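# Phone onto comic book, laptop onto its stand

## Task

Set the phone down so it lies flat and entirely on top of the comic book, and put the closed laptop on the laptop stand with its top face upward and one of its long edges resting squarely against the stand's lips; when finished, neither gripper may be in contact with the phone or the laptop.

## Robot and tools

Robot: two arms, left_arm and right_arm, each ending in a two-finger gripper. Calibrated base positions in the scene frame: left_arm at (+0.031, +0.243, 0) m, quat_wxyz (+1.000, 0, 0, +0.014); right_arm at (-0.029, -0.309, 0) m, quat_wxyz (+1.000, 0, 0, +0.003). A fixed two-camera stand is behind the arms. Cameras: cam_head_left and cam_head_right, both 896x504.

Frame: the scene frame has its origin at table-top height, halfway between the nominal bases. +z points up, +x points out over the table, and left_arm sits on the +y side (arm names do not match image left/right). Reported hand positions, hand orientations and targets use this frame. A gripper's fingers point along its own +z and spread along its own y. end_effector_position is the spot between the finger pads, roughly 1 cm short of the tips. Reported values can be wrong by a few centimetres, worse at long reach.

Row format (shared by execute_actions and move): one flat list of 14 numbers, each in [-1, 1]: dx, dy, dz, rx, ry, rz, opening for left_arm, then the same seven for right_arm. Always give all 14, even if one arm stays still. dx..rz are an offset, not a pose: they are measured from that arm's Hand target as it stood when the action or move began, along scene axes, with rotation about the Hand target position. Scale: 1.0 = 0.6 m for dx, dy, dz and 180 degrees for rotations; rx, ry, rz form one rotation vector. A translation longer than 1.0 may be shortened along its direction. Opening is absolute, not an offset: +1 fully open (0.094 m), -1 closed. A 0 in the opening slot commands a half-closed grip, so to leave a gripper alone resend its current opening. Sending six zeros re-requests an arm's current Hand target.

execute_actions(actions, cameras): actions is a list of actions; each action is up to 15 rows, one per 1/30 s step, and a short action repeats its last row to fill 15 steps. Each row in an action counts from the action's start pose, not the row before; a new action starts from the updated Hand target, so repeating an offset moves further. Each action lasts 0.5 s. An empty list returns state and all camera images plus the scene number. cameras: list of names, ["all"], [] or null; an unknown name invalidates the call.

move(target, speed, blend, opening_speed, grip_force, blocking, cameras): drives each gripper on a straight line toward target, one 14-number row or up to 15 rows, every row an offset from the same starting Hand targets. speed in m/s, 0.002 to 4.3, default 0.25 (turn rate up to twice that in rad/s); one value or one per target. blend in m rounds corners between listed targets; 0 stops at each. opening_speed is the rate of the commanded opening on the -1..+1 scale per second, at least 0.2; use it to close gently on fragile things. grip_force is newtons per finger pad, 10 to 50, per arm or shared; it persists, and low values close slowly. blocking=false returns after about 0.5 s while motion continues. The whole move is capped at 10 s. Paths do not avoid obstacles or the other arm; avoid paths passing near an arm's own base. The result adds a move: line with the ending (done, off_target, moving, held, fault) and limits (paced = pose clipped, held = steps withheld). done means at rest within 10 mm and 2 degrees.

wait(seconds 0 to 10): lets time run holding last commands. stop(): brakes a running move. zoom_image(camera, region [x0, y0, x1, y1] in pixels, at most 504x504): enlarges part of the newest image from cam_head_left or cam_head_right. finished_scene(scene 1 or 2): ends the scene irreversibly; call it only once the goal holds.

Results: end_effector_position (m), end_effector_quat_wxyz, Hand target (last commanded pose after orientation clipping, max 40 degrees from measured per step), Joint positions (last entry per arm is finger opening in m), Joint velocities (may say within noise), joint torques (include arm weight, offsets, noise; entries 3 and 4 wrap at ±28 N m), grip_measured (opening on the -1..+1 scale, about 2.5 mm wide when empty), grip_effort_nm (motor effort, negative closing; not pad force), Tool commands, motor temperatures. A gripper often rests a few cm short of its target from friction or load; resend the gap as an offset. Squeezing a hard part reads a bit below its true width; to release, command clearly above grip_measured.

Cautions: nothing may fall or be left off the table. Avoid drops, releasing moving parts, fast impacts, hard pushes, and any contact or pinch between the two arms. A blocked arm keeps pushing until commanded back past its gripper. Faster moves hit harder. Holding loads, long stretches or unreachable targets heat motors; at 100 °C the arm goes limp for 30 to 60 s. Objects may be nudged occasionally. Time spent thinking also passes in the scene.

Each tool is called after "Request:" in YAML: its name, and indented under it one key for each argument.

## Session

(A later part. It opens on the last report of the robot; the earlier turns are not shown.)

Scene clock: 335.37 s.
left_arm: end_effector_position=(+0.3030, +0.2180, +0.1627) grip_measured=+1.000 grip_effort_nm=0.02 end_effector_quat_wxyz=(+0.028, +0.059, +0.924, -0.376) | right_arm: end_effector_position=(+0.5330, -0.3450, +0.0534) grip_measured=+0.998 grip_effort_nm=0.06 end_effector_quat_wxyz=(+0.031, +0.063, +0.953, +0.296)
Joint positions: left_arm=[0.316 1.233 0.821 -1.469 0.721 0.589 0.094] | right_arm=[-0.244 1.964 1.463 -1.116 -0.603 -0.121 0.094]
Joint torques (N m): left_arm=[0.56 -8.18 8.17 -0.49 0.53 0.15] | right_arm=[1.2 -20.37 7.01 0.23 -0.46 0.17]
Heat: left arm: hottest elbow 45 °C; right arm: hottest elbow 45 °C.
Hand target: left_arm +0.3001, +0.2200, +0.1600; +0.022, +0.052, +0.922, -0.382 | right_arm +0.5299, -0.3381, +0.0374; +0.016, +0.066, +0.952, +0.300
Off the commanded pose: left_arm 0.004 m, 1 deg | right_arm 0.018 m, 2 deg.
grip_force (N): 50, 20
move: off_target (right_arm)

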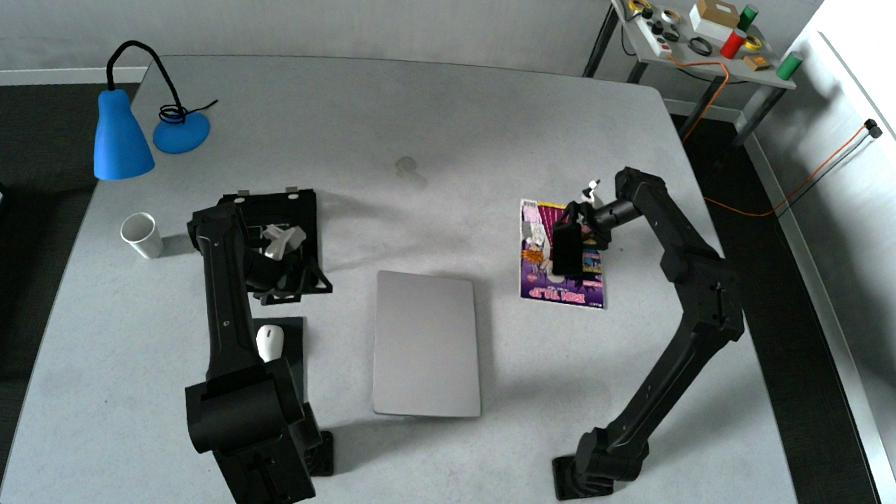

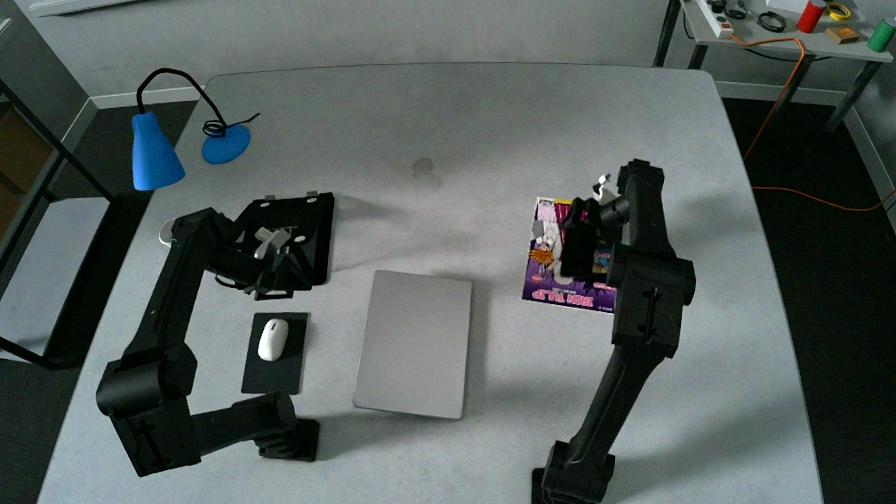

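Request:
move:
  target:
    - [0, 0, 0, 0, 0, 0, 1.0, -0.01, -0.0833, -0.005, 0, 0, 0, 1.0]
    - [0, 0, 0, 0, 0, 0, 1.0, -0.0167, -0.125, 0.15, 0, 0, 0, 1.0]
    - [0, 0, 0, 0, 0, 0, 1.0, -0.333, -0.1365, 0.271, -0.193, 0.0237, 0, 1.0]
  speed: [0.08, 0.15, 0.25]
  blend: [0.005, 0.05, 0]
  cameras: ["all"]

Request:
zoom_image:
  camera: "cam_head_left"
  region: [490, 170, 650, 320]

Request:
zoom_image:
  camera: "cam_head_left"
  region: [180, 170, 340, 350]

Request:
zoom_image:
  camera: "cam_head_right"
  region: [190, 180, 360, 350]

Request:
zoom_image:
  camera: "cam_head_left"
  region: [340, 250, 500, 430]

Request:
zoom_image:
  camera: "cam_head_right"
  region: [330, 250, 500, 430]

Scene clock: 398.73 s.
left_arm: end_effector_position=(+0.3030, +0.2180, +0.1627) grip_measured=+1.000 grip_effort_nm=0.02 end_effector_quat_wxyz=(+0.028, +0.059, +0.924, -0.376) | right_arm: end_effector_position=(+0.3358, -0.4267, +0.2049) grip_measured=+0.999 grip_effort_nm=0.06 end_effector_quat_wxyz=(+0.011, +0.072, +0.997, -0.002)
Joint positions: left_arm=[0.316 1.233 0.821 -1.469 0.721 0.589 0.094] | right_arm=[-0.316 1.338 1.176 -1.386 -0.001 -0.167 0.094]
Joint torques (N m): left_arm=[-0.38 -8.06 8.4 -0.53 0.58 0.19] | right_arm=[1.44 -12.86 7.66 -0.17 0.09 0.23]
Heat: left arm: hottest elbow 42 °C; right arm: hottest elbow 43 °C.
Hand target: left_arm +0.3001, +0.2200, +0.1600; +0.022, +0.052, +0.922, -0.382 | right_arm +0.3302, -0.4200, +0.2000; -0.001, +0.069, +0.998, +0.000
Off the commanded pose: left_arm 0.004 m, 1 deg | right_arm 0.010 m, 1 deg.
grip_force (N): 50, 20
move: done; blend cut to 0.0482 m at target 2

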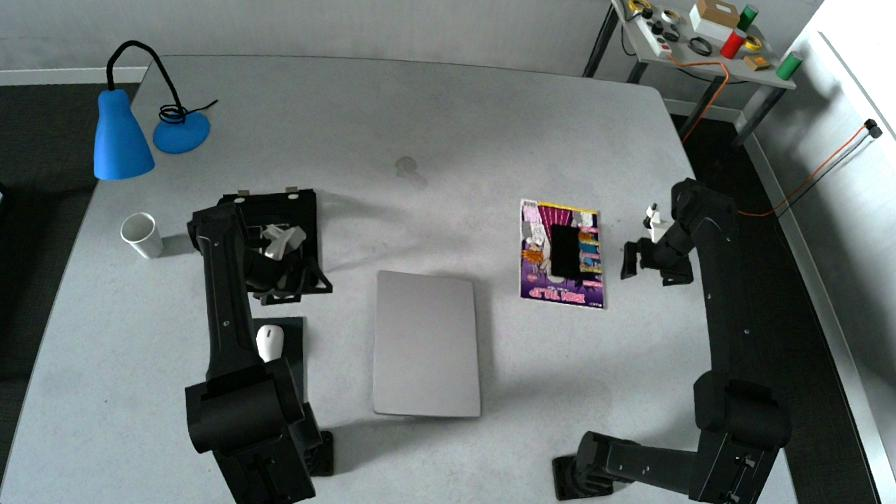

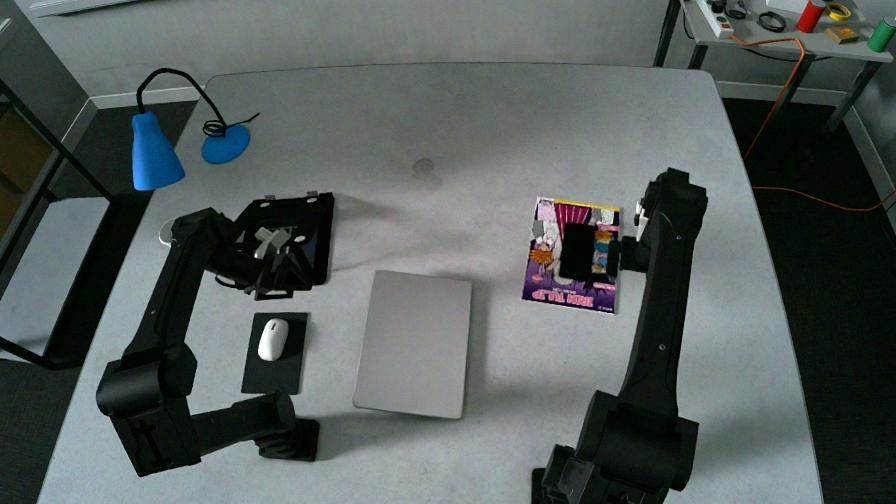

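Scaled by 3.150.

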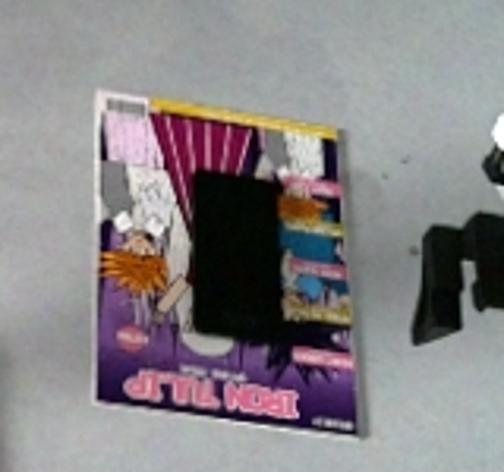

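Scaled by 2.800.

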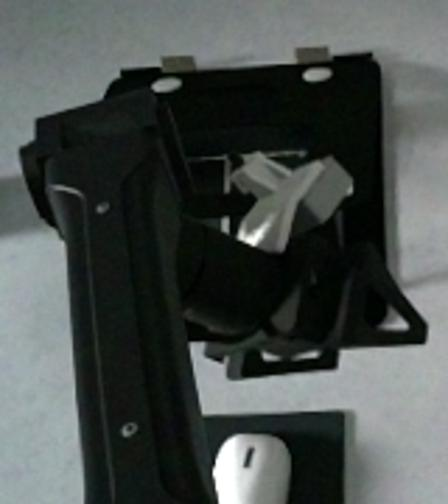

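Scaled by 2.965.

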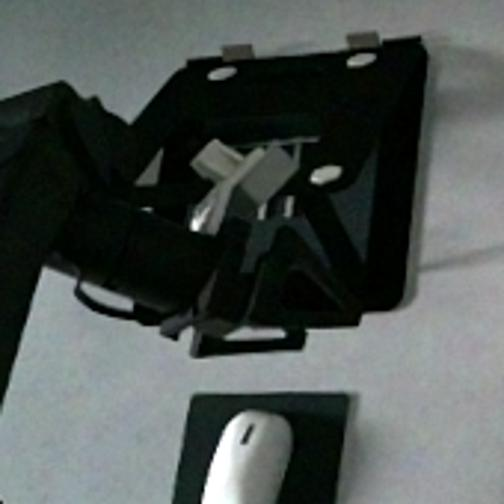

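Scaled by 2.800.

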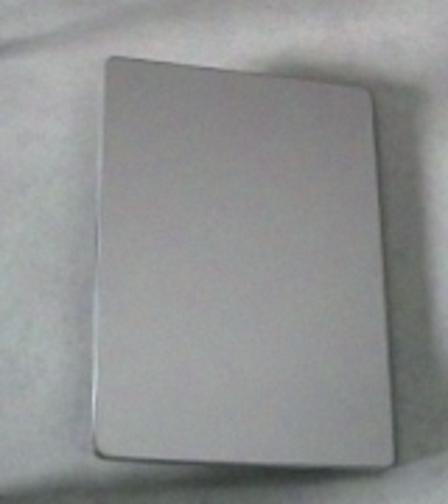

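Scaled by 2.800.

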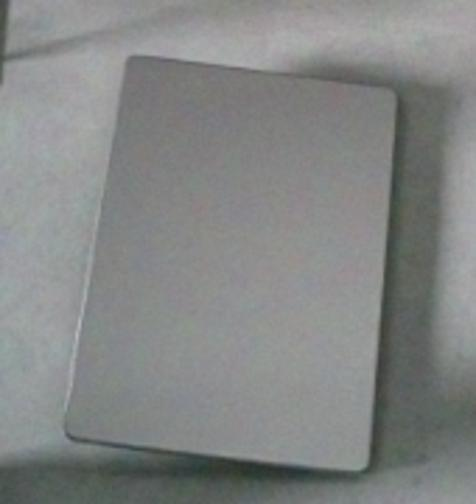

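Request:
move:
  target: [-0.0668, -0.0917, -0.125, -0.150, -0.0167, -0.0105, 0.5, 0, 0, 0, 0, 0, 0, 1.0]
  speed: 0.2
  cameras: ["all"]

Request:
zoom_image:
  camera: "cam_head_left"
  region: [250, 230, 500, 430]

Request:
zoom_image:
  camera: "cam_head_right"
  region: [230, 230, 480, 430]

Scene clock: 463.80 s.
left_arm: end_effector_position=(+0.2610, +0.1651, +0.0867) grip_measured=+0.502 grip_effort_nm=-0.08 end_effector_quat_wxyz=(+0.051, +0.072, +0.808, -0.583) | right_arm: end_effector_position=(+0.3358, -0.4267, +0.2049) grip_measured=+0.999 grip_effort_nm=0.06 end_effector_quat_wxyz=(+0.011, +0.072, +0.997, -0.002)
Joint positions: left_arm=[0.336 1.568 0.586 -1.411 1.089 1.058 0.071] | right_arm=[-0.316 1.338 1.176 -1.386 -0.001 -0.167 0.094]
Joint torques (N m): left_arm=[-0.85 -8.12 4.29 -0.88 0.51 0.15] | right_arm=[1.44 -12.81 7.64 -0.18 0.09 0.22]
Heat: left arm: hottest elbow 42 °C; right arm: hottest elbow 44 °C.
Hand target: left_arm +0.2600, +0.1650, +0.0849; +0.051, +0.071, +0.806, -0.586 | right_arm +0.3302, -0.4200, +0.2000; -0.001, +0.069, +0.998, +0.000
Off the commanded pose: left_arm 0.002 m, 0 deg | right_arm 0.010 m, 1 deg.
grip_force (N): 50, 20
move: done

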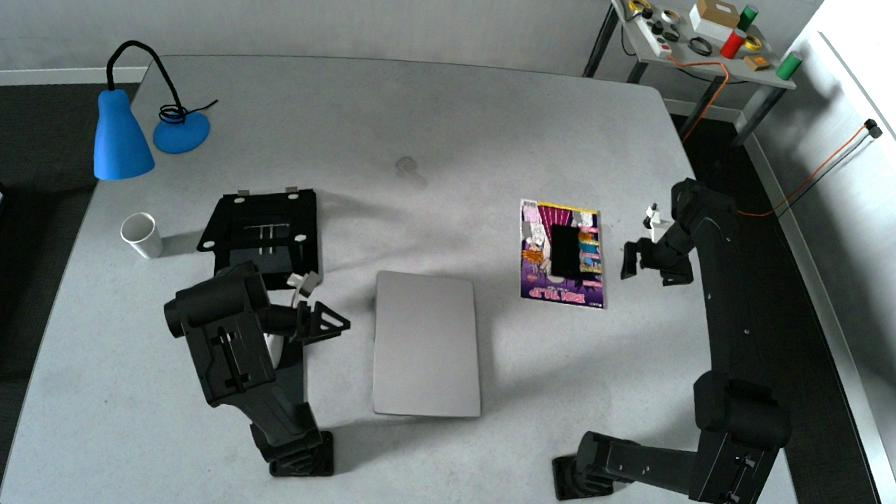

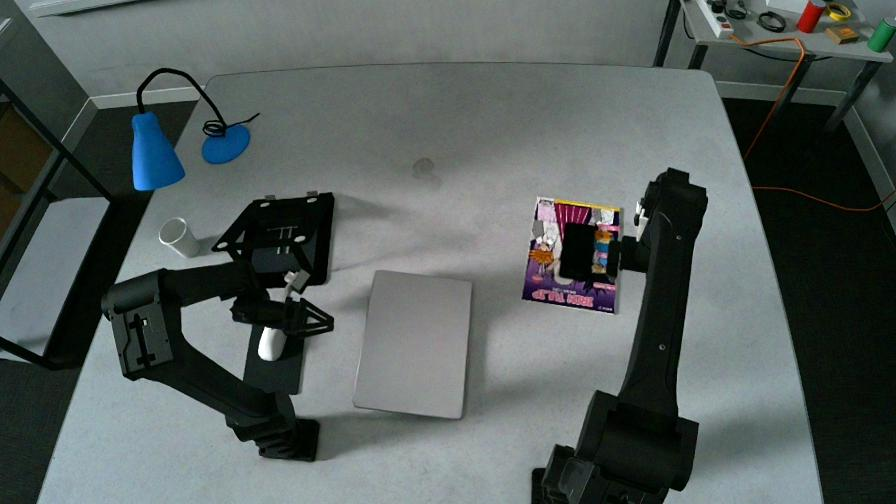

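Scaled by 2.016.

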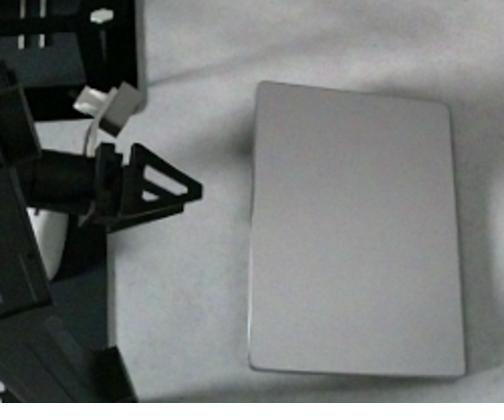

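Scaled by 2.016.

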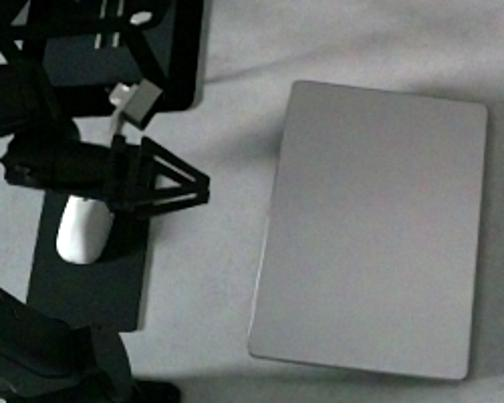

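Request:
move:
  target: [0, -0.1833, -0.054, 0, 0, 0, 0.5, 0, 0, 0, 0, 0, 0, 1.0]
  speed: 0.08
  cameras: ["all"]

Request:
zoom_image:
  camera: "cam_head_left"
  region: [300, 230, 500, 430]

Request:
zoom_image:
  camera: "cam_head_right"
  region: [280, 230, 480, 430]

Scene clock: 487.97 s.
left_arm: end_effector_position=(+0.2636, +0.0583, +0.0503) grip_measured=+0.502 grip_effort_nm=-0.08 end_effector_quat_wxyz=(+0.048, +0.063, +0.806, -0.586) | right_arm: end_effector_position=(+0.3358, -0.4267, +0.2049) grip_measured=+0.999 grip_effort_nm=0.06 end_effector_quat_wxyz=(+0.011, +0.072, +0.997, -0.002)
Joint positions: left_arm=[-0.108 1.438 0.344 -0.223 1.247 -0.107 0.071] | right_arm=[-0.316 1.338 1.176 -1.386 -0.001 -0.167 0.094]
Joint torques (N m): left_arm=[-2.67 -9.35 4.38 1.1 0.49 -0.01] | right_arm=[1.49 -12.81 7.61 -0.16 0.09 0.22]
Motor temperatures (°C): left_arm=[22 27 40 23 27 23 26] | right_arm=[26 38 44 25 24 23 25]
Heat: left arm: hottest elbow 40 °C; right arm: hottest elbow 44 °C.
Hand target: left_arm +0.2601, +0.0549, +0.0526; +0.051, +0.071, +0.806, -0.586 | right_arm +0.3302, -0.4200, +0.2000; -0.001, +0.069, +0.998, +0.000
Off the commanded pose: left_arm 0.005 m, 1 deg | right_arm 0.010 m, 1 deg.
grip_force (N): 50, 20
move: done

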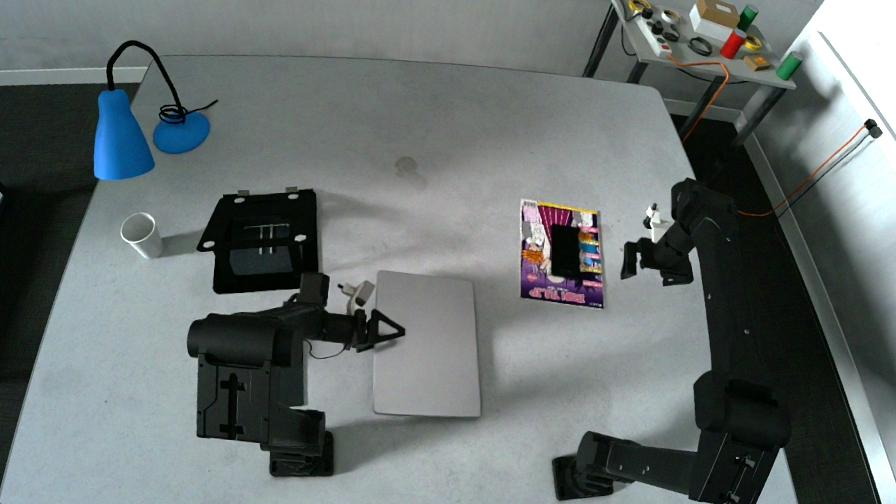

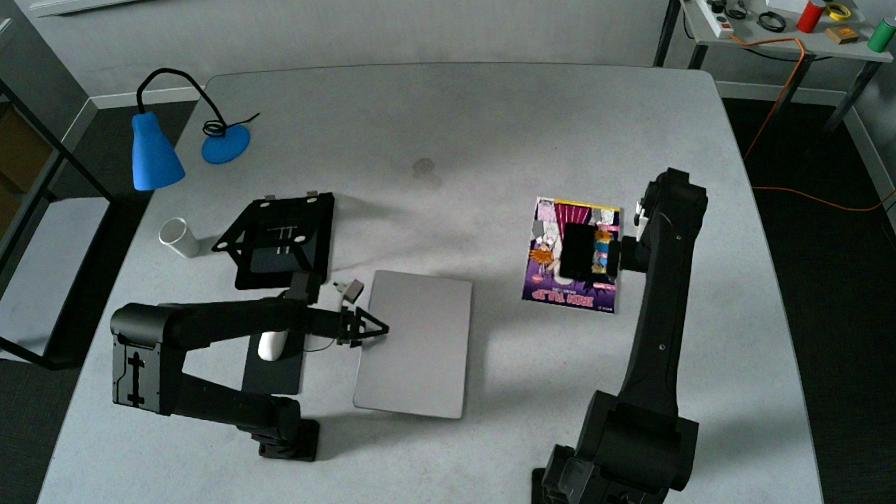

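Scaled by 2.520.

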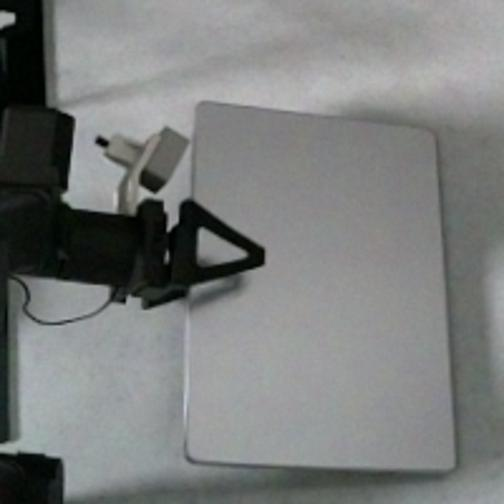

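Scaled by 2.520.

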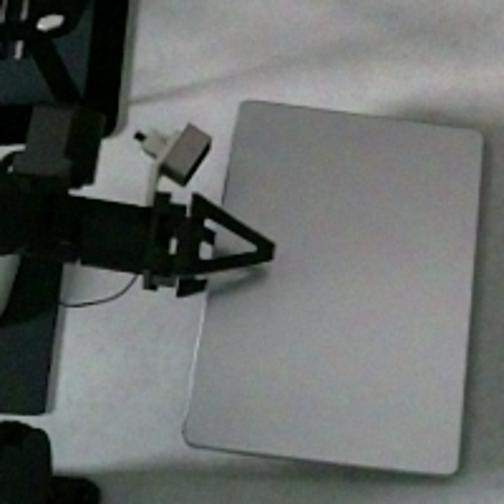

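Request:
move:
  target: [0, 0, 0, 0, 0, 0, -1.0, 0, 0, 0, 0, 0, 0, 1.0]
  speed: 0.08
  opening_speed: 0.45
  cameras: ["all"]

Request:
zoom_image:
  camera: "cam_head_left"
  region: [300, 230, 500, 430]

Request:
zoom_image:
  camera: "cam_head_right"
  region: [280, 230, 480, 430]

Scene clock: 499.20 s.
left_arm: end_effector_position=(+0.2588, +0.0586, +0.0485) grip_measured=-0.594 grip_effort_nm=-1.00 end_effector_quat_wxyz=(+0.021, +0.028, +0.808, -0.588) | right_arm: end_effector_position=(+0.3358, -0.4267, +0.2049) grip_measured=+0.999 grip_effort_nm=0.06 end_effector_quat_wxyz=(+0.011, +0.072, +0.997, -0.002)
Joint positions: left_arm=[-0.108 1.438 0.334 -0.222 1.249 -0.186 0.019] | right_arm=[-0.316 1.338 1.176 -1.386 -0.001 -0.167 0.094]
Joint torques (N m): left_arm=[-2.61 -8.88 4.9 1.65 0.36 0.66] | right_arm=[1.44 -12.98 7.61 -0.18 0.09 0.23]
Heat: left arm: hottest elbow 40 °C; right arm: hottest elbow 44 °C.
Hand target: left_arm +0.2601, +0.0550, +0.0526; +0.051, +0.070, +0.806, -0.586 | right_arm +0.3302, -0.4200, +0.2000; -0.001, +0.069, +0.998, +0.000
Off the commanded pose: left_arm 0.006 m, 6 deg | right_arm 0.010 m, 1 deg.
grip_force (N): 50, 20
move: off_target (left_arm)

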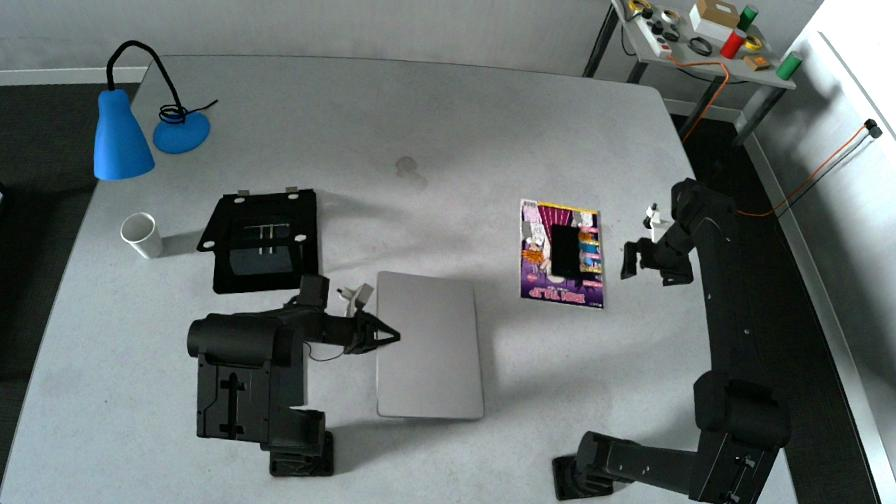

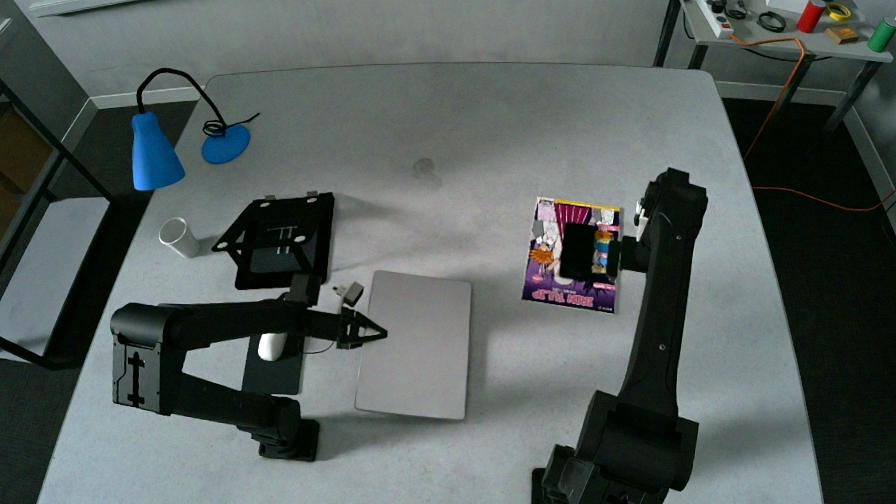

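Scaled by 2.520.

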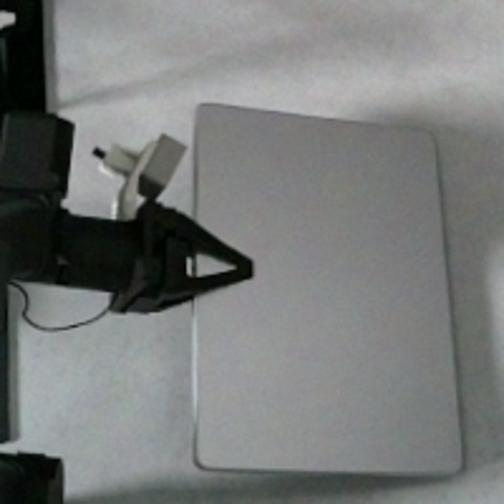

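Scaled by 2.520.

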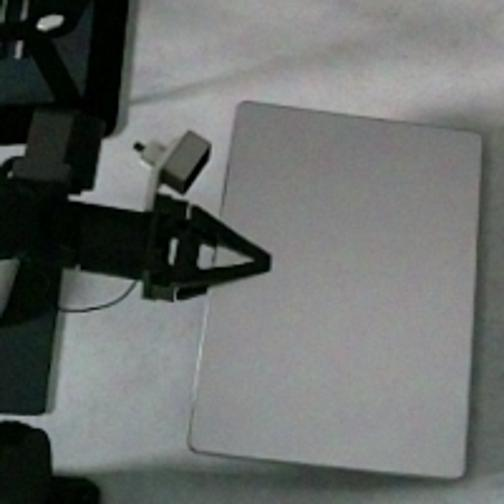

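Request:
move:
  target:
    - [0, -0.0383, 0.1065, 0.0999, 0.0299, 0.0152, -1.0, 0, 0, 0, 0, 0, 0, 1.0]
    - [0, -0.1083, 0.184, 0.2110, 0.0271, 0.0204, -1.0, 0, 0, 0, 0, 0, 0, 1.0]
    - [0, -0.1967, 0.234, 0.3219, 0.0237, 0.0255, -1.0, 0, 0, 0, 0, 0, 0, 1.0]
    - [0, -0.27, 0.2523, 0.4051, 0.0207, 0.029, -1.0, 0, 0, 0, 0, 0, 0, 1.0]
  speed: 0.15
  blend: [0.02, 0.02, 0.02, 0]
  cameras: ["all"]

Request:
zoom_image:
  camera: "cam_head_left"
  region: [300, 200, 560, 450]

Request:
zoom_image:
  camera: "cam_head_right"
  region: [280, 200, 540, 450]

Scene clock: 526.30 s.
left_arm: end_effector_position=(+0.2526, -0.1018, +0.1846) grip_measured=-0.620 grip_effort_nm=-1.01 end_effector_quat_wxyz=(-0.010, +0.029, +1.000, +0.003) | right_arm: end_effector_position=(+0.3358, -0.4267, +0.2049) grip_measured=+0.999 grip_effort_nm=0.06 end_effector_quat_wxyz=(+0.011, +0.072, +0.997, -0.002)
Joint positions: left_arm=[-1.021 1.443 1.226 -1.37 0.012 -0.934 0.018] | right_arm=[-0.316 1.338 1.176 -1.386 -0.001 -0.167 0.094]
Joint torques (N m): left_arm=[-1.26 -12.16 15.42 -1.26 -0.85 0.14] | right_arm=[1.44 -12.86 7.61 -0.17 0.09 0.22]
Heat: left arm: hottest elbow 40 °C; right arm: hottest elbow 44 °C.
Hand target: left_arm +0.2600, -0.1070, +0.2040; +0.000, +0.035, +0.999, +0.008 | right_arm +0.3302, -0.4200, +0.2000; -0.001, +0.069, +0.998, +0.000
Off the commanded pose: left_arm 0.021 m, 1 deg | right_arm 0.010 m, 1 deg.
grip_force (N): 50, 20
move: off_target (left_arm)

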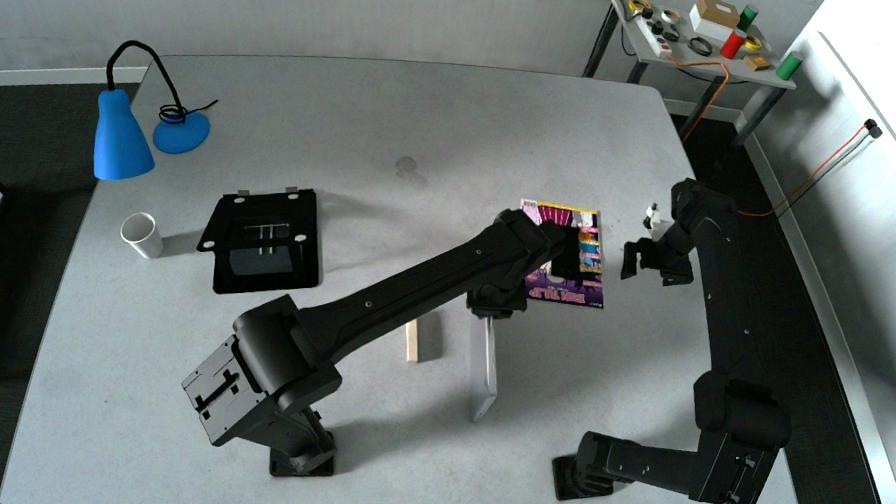

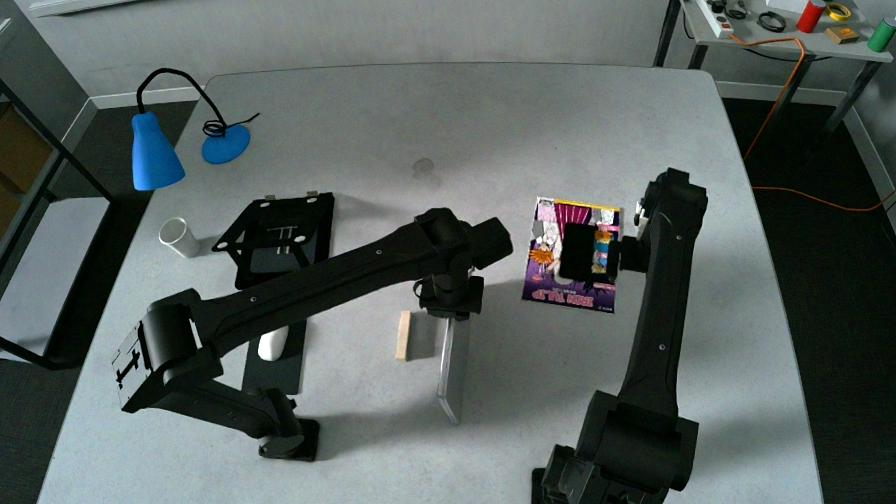

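Scaled by 1.938.

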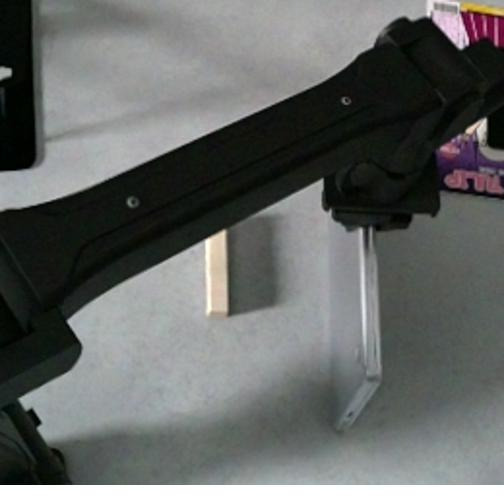

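Scaled by 1.938.

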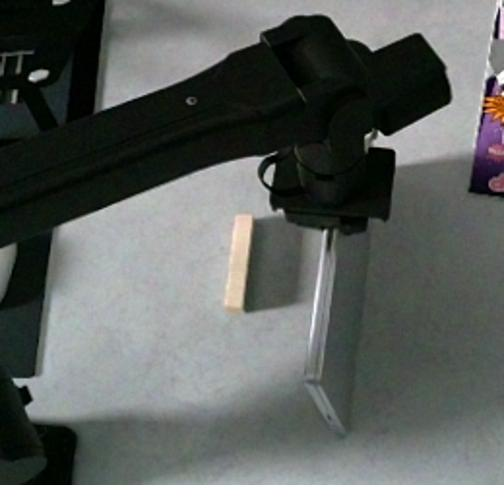

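Request:
zoom_image:
  camera: "cam_head_left"
  region: [180, 170, 340, 310]

Request:
zoom_image:
  camera: "cam_head_right"
  region: [200, 180, 350, 310]

Scaled by 3.150.

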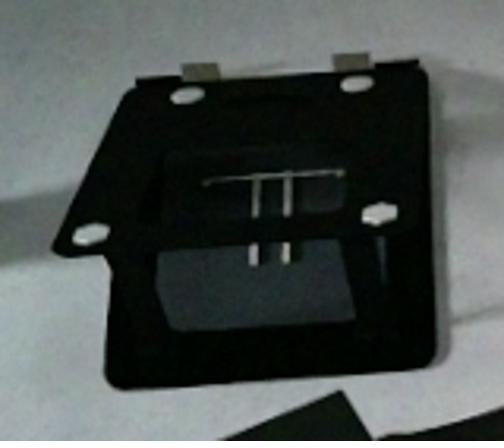

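Scaled by 3.360.

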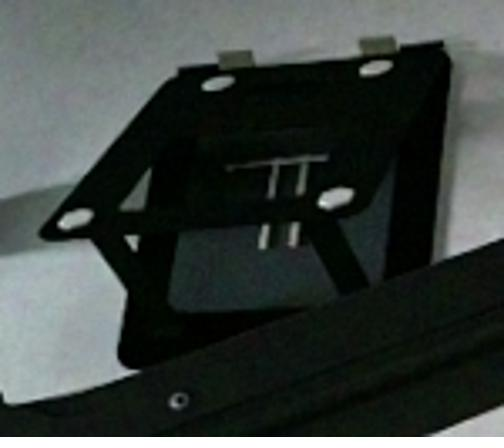

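Request:
move:
  target:
    - [0.0033, 0.0367, 0.2183, 0, 0, 0.1111, -1.0, 0, 0, 0, 0, 0, 0, 1.0]
    - [0.05, 0.3117, 0.3017, 0, 0, 0.3222, -1.0, 0, 0, 0, 0, 0, 0, 1.0]
    - [0.1333, 0.595, 0.3267, 0, 0, 0.5472, -1.0, 0, 0, 0, 0, 0, 0, 1.0]
    - [0.2417, 0.80, 0.31, -0.0641, -0.0694, 0.5438, -1.0, 0, 0, 0, 0, 0, 0, 1.0]
  speed: 0.22
  blend: [0.04, 0.05, 0.05, 0]
  cameras: ["all"]

Request:
zoom_image:
  camera: "cam_head_left"
  region: [150, 150, 410, 350]

Request:
zoom_image:
  camera: "cam_head_right"
  region: [130, 150, 390, 350]

Scene clock: 591.53 s.
left_arm: end_effector_position=(+0.3803, +0.3617, +0.3069) grip_measured=-0.634 grip_effort_nm=-1.01 end_effector_quat_wxyz=(-0.005, +0.736, -0.677, +0.029) | right_arm: end_effector_position=(+0.3358, -0.4267, +0.2049) grip_measured=+0.999 grip_effort_nm=0.06 end_effector_quat_wxyz=(+0.011, +0.072, +0.997, -0.002)
Joint positions: left_arm=[0.322 1.287 1.395 -1.644 0.046 -1.304 0.017] | right_arm=[-0.316 1.338 1.176 -1.386 -0.001 -0.167 0.094]
Joint torques (N m): left_arm=[-0.15 -14.51 24.61 0.47 0.38 0.11] | right_arm=[1.61 -12.81 7.62 -0.16 0.08 0.23]
Motor temperatures (°C): left_arm=[22 28 47 24 28 24 29] | right_arm=[26 37 44 25 24 23 25]
Heat: left arm: hottest elbow 47 °C; right arm: hottest elbow 44 °C.
Hand target: left_arm +0.4050, +0.3730, +0.3900; -0.093, +0.729, -0.674, +0.080 | right_arm +0.3302, -0.4200, +0.2000; -0.001, +0.069, +0.998, +0.000
Off the commanded pose: left_arm 0.087 m, 12 deg | right_arm 0.010 m, 1 deg.
grip_force (N): 50, 20
move: off_target (left_arm)

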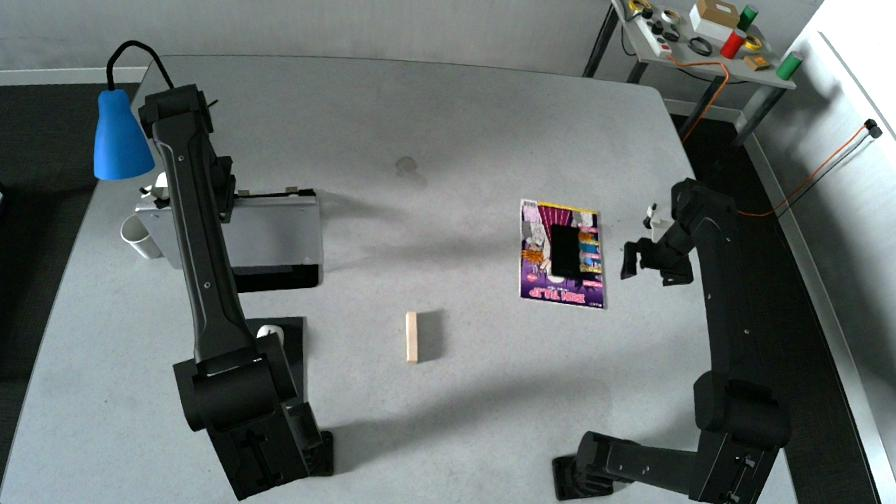

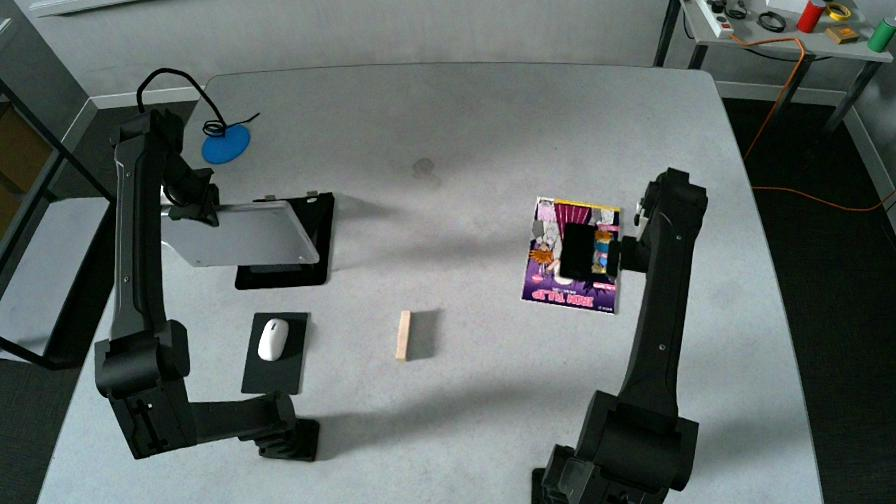

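Scaled by 1.938.

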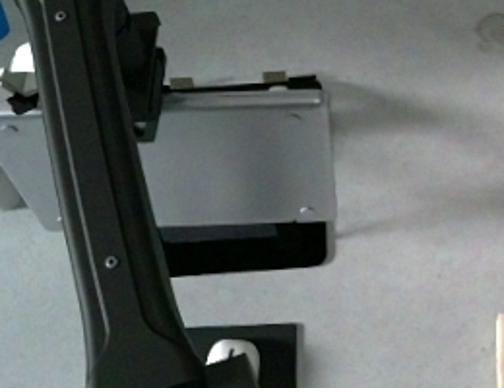

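Scaled by 1.938.

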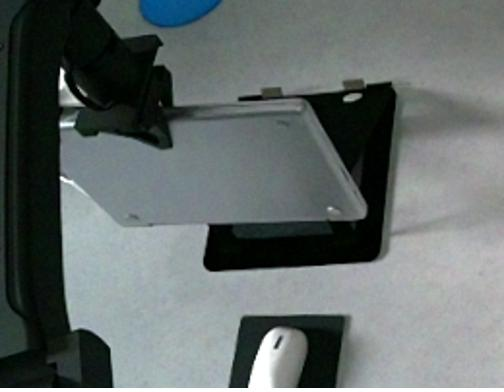

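Request:
move:
  target:
    - [-0.0333, 0, 0.1167, 0, 0, 0, -1.0, 0, 0, 0, 0, 0, 0, 1.0]
    - [0.0417, 0, 0.0167, 0.0189, -0.1656, 0, -1.0, 0, 0, 0, 0, 0, 0, 1.0]
  speed: 0.2
  blend: [0.02, 0]
  cameras: ["all"]

Request:
zoom_image:
  camera: "cam_head_left"
  region: [150, 150, 410, 350]

Request:
zoom_image:
  camera: "cam_head_right"
  region: [130, 150, 390, 350]

Scene clock: 603.50 s.
left_arm: end_effector_position=(+0.4236, +0.3673, +0.3187) grip_measured=-0.634 grip_effort_nm=-1.01 end_effector_quat_wxyz=(-0.187, +0.706, -0.657, +0.189) | right_arm: end_effector_position=(+0.3358, -0.4267, +0.2049) grip_measured=+0.999 grip_effort_nm=0.06 end_effector_quat_wxyz=(+0.011, +0.072, +0.997, -0.002)
Joint positions: left_arm=[0.354 1.099 1.188 -1.147 0.178 -1.307 0.017] | right_arm=[-0.316 1.338 1.176 -1.386 -0.001 -0.167 0.094]
Joint torques (N m): left_arm=[-0.15 -16.79 16.38 3.97 0.74 -0.13] | right_arm=[1.44 -12.86 7.61 -0.18 0.09 0.22]
Heat: left arm: hottest elbow 51 °C; right arm: hottest elbow 44 °C.
Hand target: left_arm +0.4300, +0.3730, +0.4000; -0.284, +0.681, -0.629, +0.245 | right_arm +0.3302, -0.4200, +0.2000; -0.001, +0.069, +0.998, +0.000
Off the commanded pose: left_arm 0.082 m, 13 deg | right_arm 0.010 m, 1 deg.
grip_force (N): 50, 20
move: off_target (left_arm)

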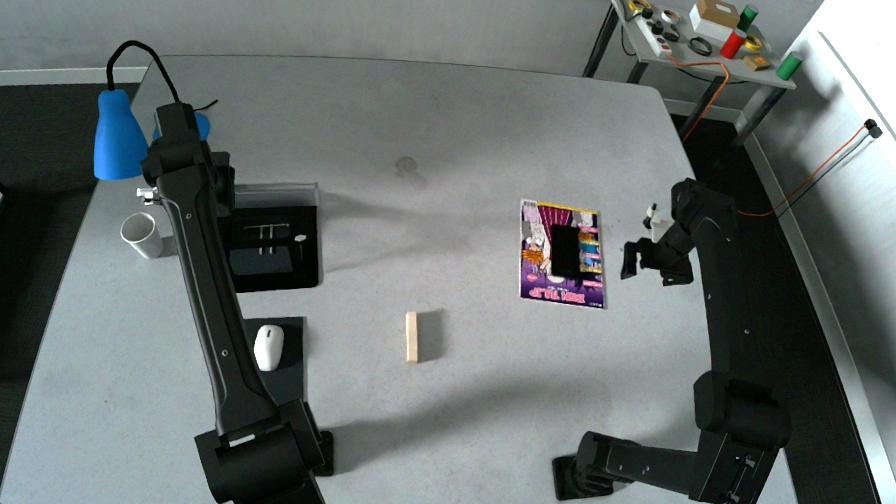

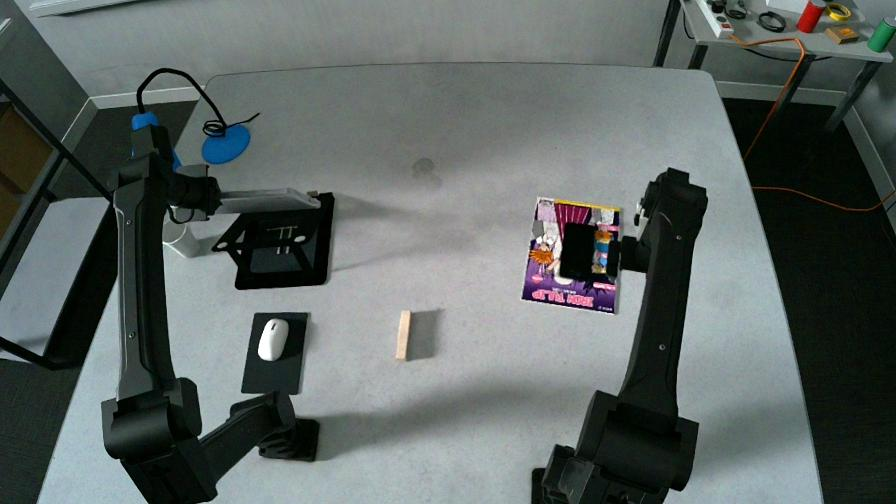

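Scaled by 1.938.

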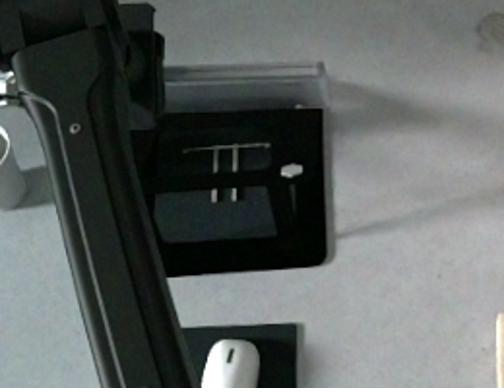

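Scaled by 1.938.

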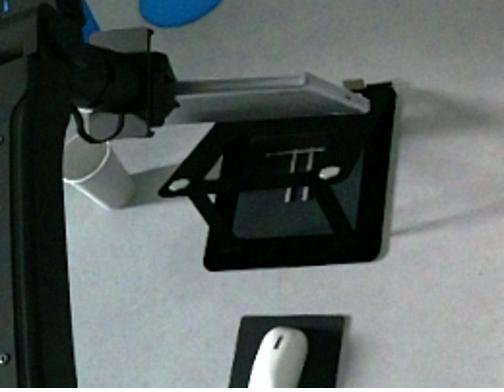

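Request:
move:
  target: [0.1108, -0.005, -0.1667, 0.0075, -0.0662, 0.0167, -1.0, 0, 0, 0, 0, 0, 0, 1.0]
  speed: 0.15
  cameras: ["all"]

Request:
zoom_image:
  camera: "cam_head_left"
  region: [150, 150, 410, 350]

Request:
zoom_image:
  camera: "cam_head_right"
  region: [130, 150, 390, 350]

Scene clock: 616.93 s.
left_arm: end_effector_position=(+0.4630, +0.3676, +0.2125) grip_measured=-0.635 grip_effort_nm=-1.01 end_effector_quat_wxyz=(-0.272, +0.707, -0.609, +0.235) | right_arm: end_effector_position=(+0.3358, -0.4267, +0.2049) grip_measured=+0.999 grip_effort_nm=0.06 end_effector_quat_wxyz=(+0.011, +0.072, +0.997, -0.002)
Joint positions: left_arm=[0.301 1.12 0.844 -0.568 0.123 -1.436 0.017] | right_arm=[-0.316 1.338 1.176 -1.386 -0.001 -0.167 0.094]
Joint torques (N m): left_arm=[-2.37 -15.15 16.94 5.22 0.34 -0.16] | right_arm=[1.44 -12.92 7.61 -0.17 0.09 0.23]
Heat: left arm: hottest elbow 50 °C; right arm: hottest elbow 44 °C.
Hand target: left_arm +0.4964, +0.3700, +0.2999; -0.362, +0.665, -0.581, +0.299 | right_arm +0.3302, -0.4200, +0.2000; -0.001, +0.069, +0.998, +0.000
Off the commanded pose: left_arm 0.094 m, 14 deg | right_arm 0.010 m, 1 deg.
grip_force (N): 50, 20
move: off_target (left_arm)

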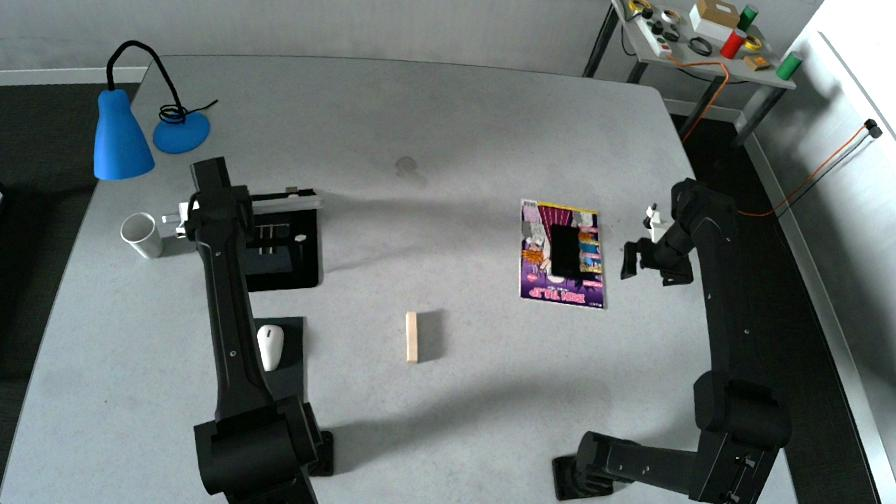

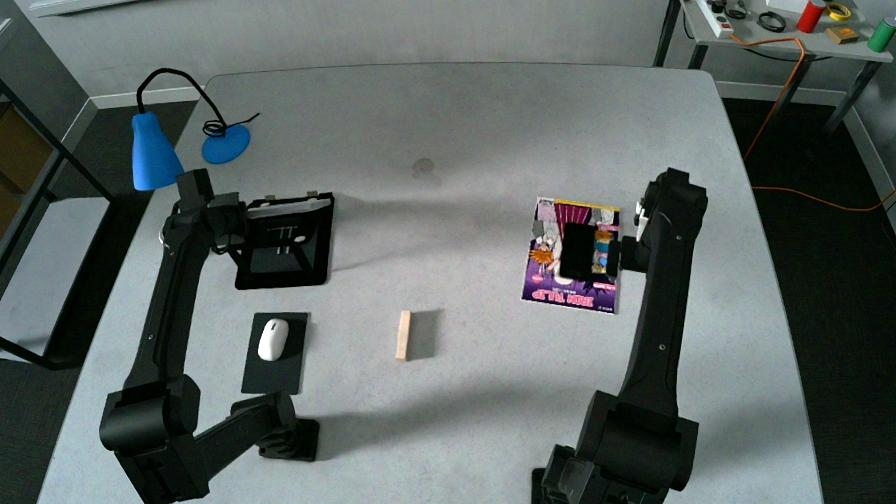

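Scaled by 1.938.

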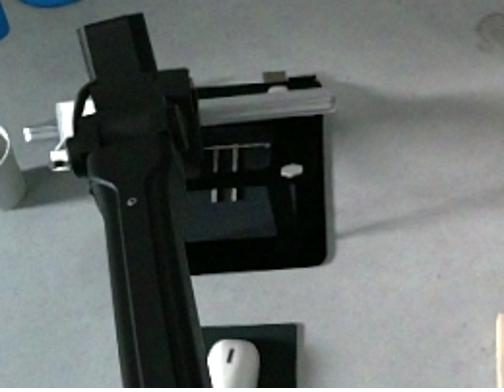

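Scaled by 1.938.

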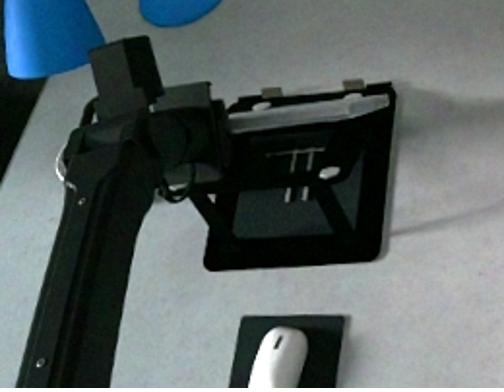

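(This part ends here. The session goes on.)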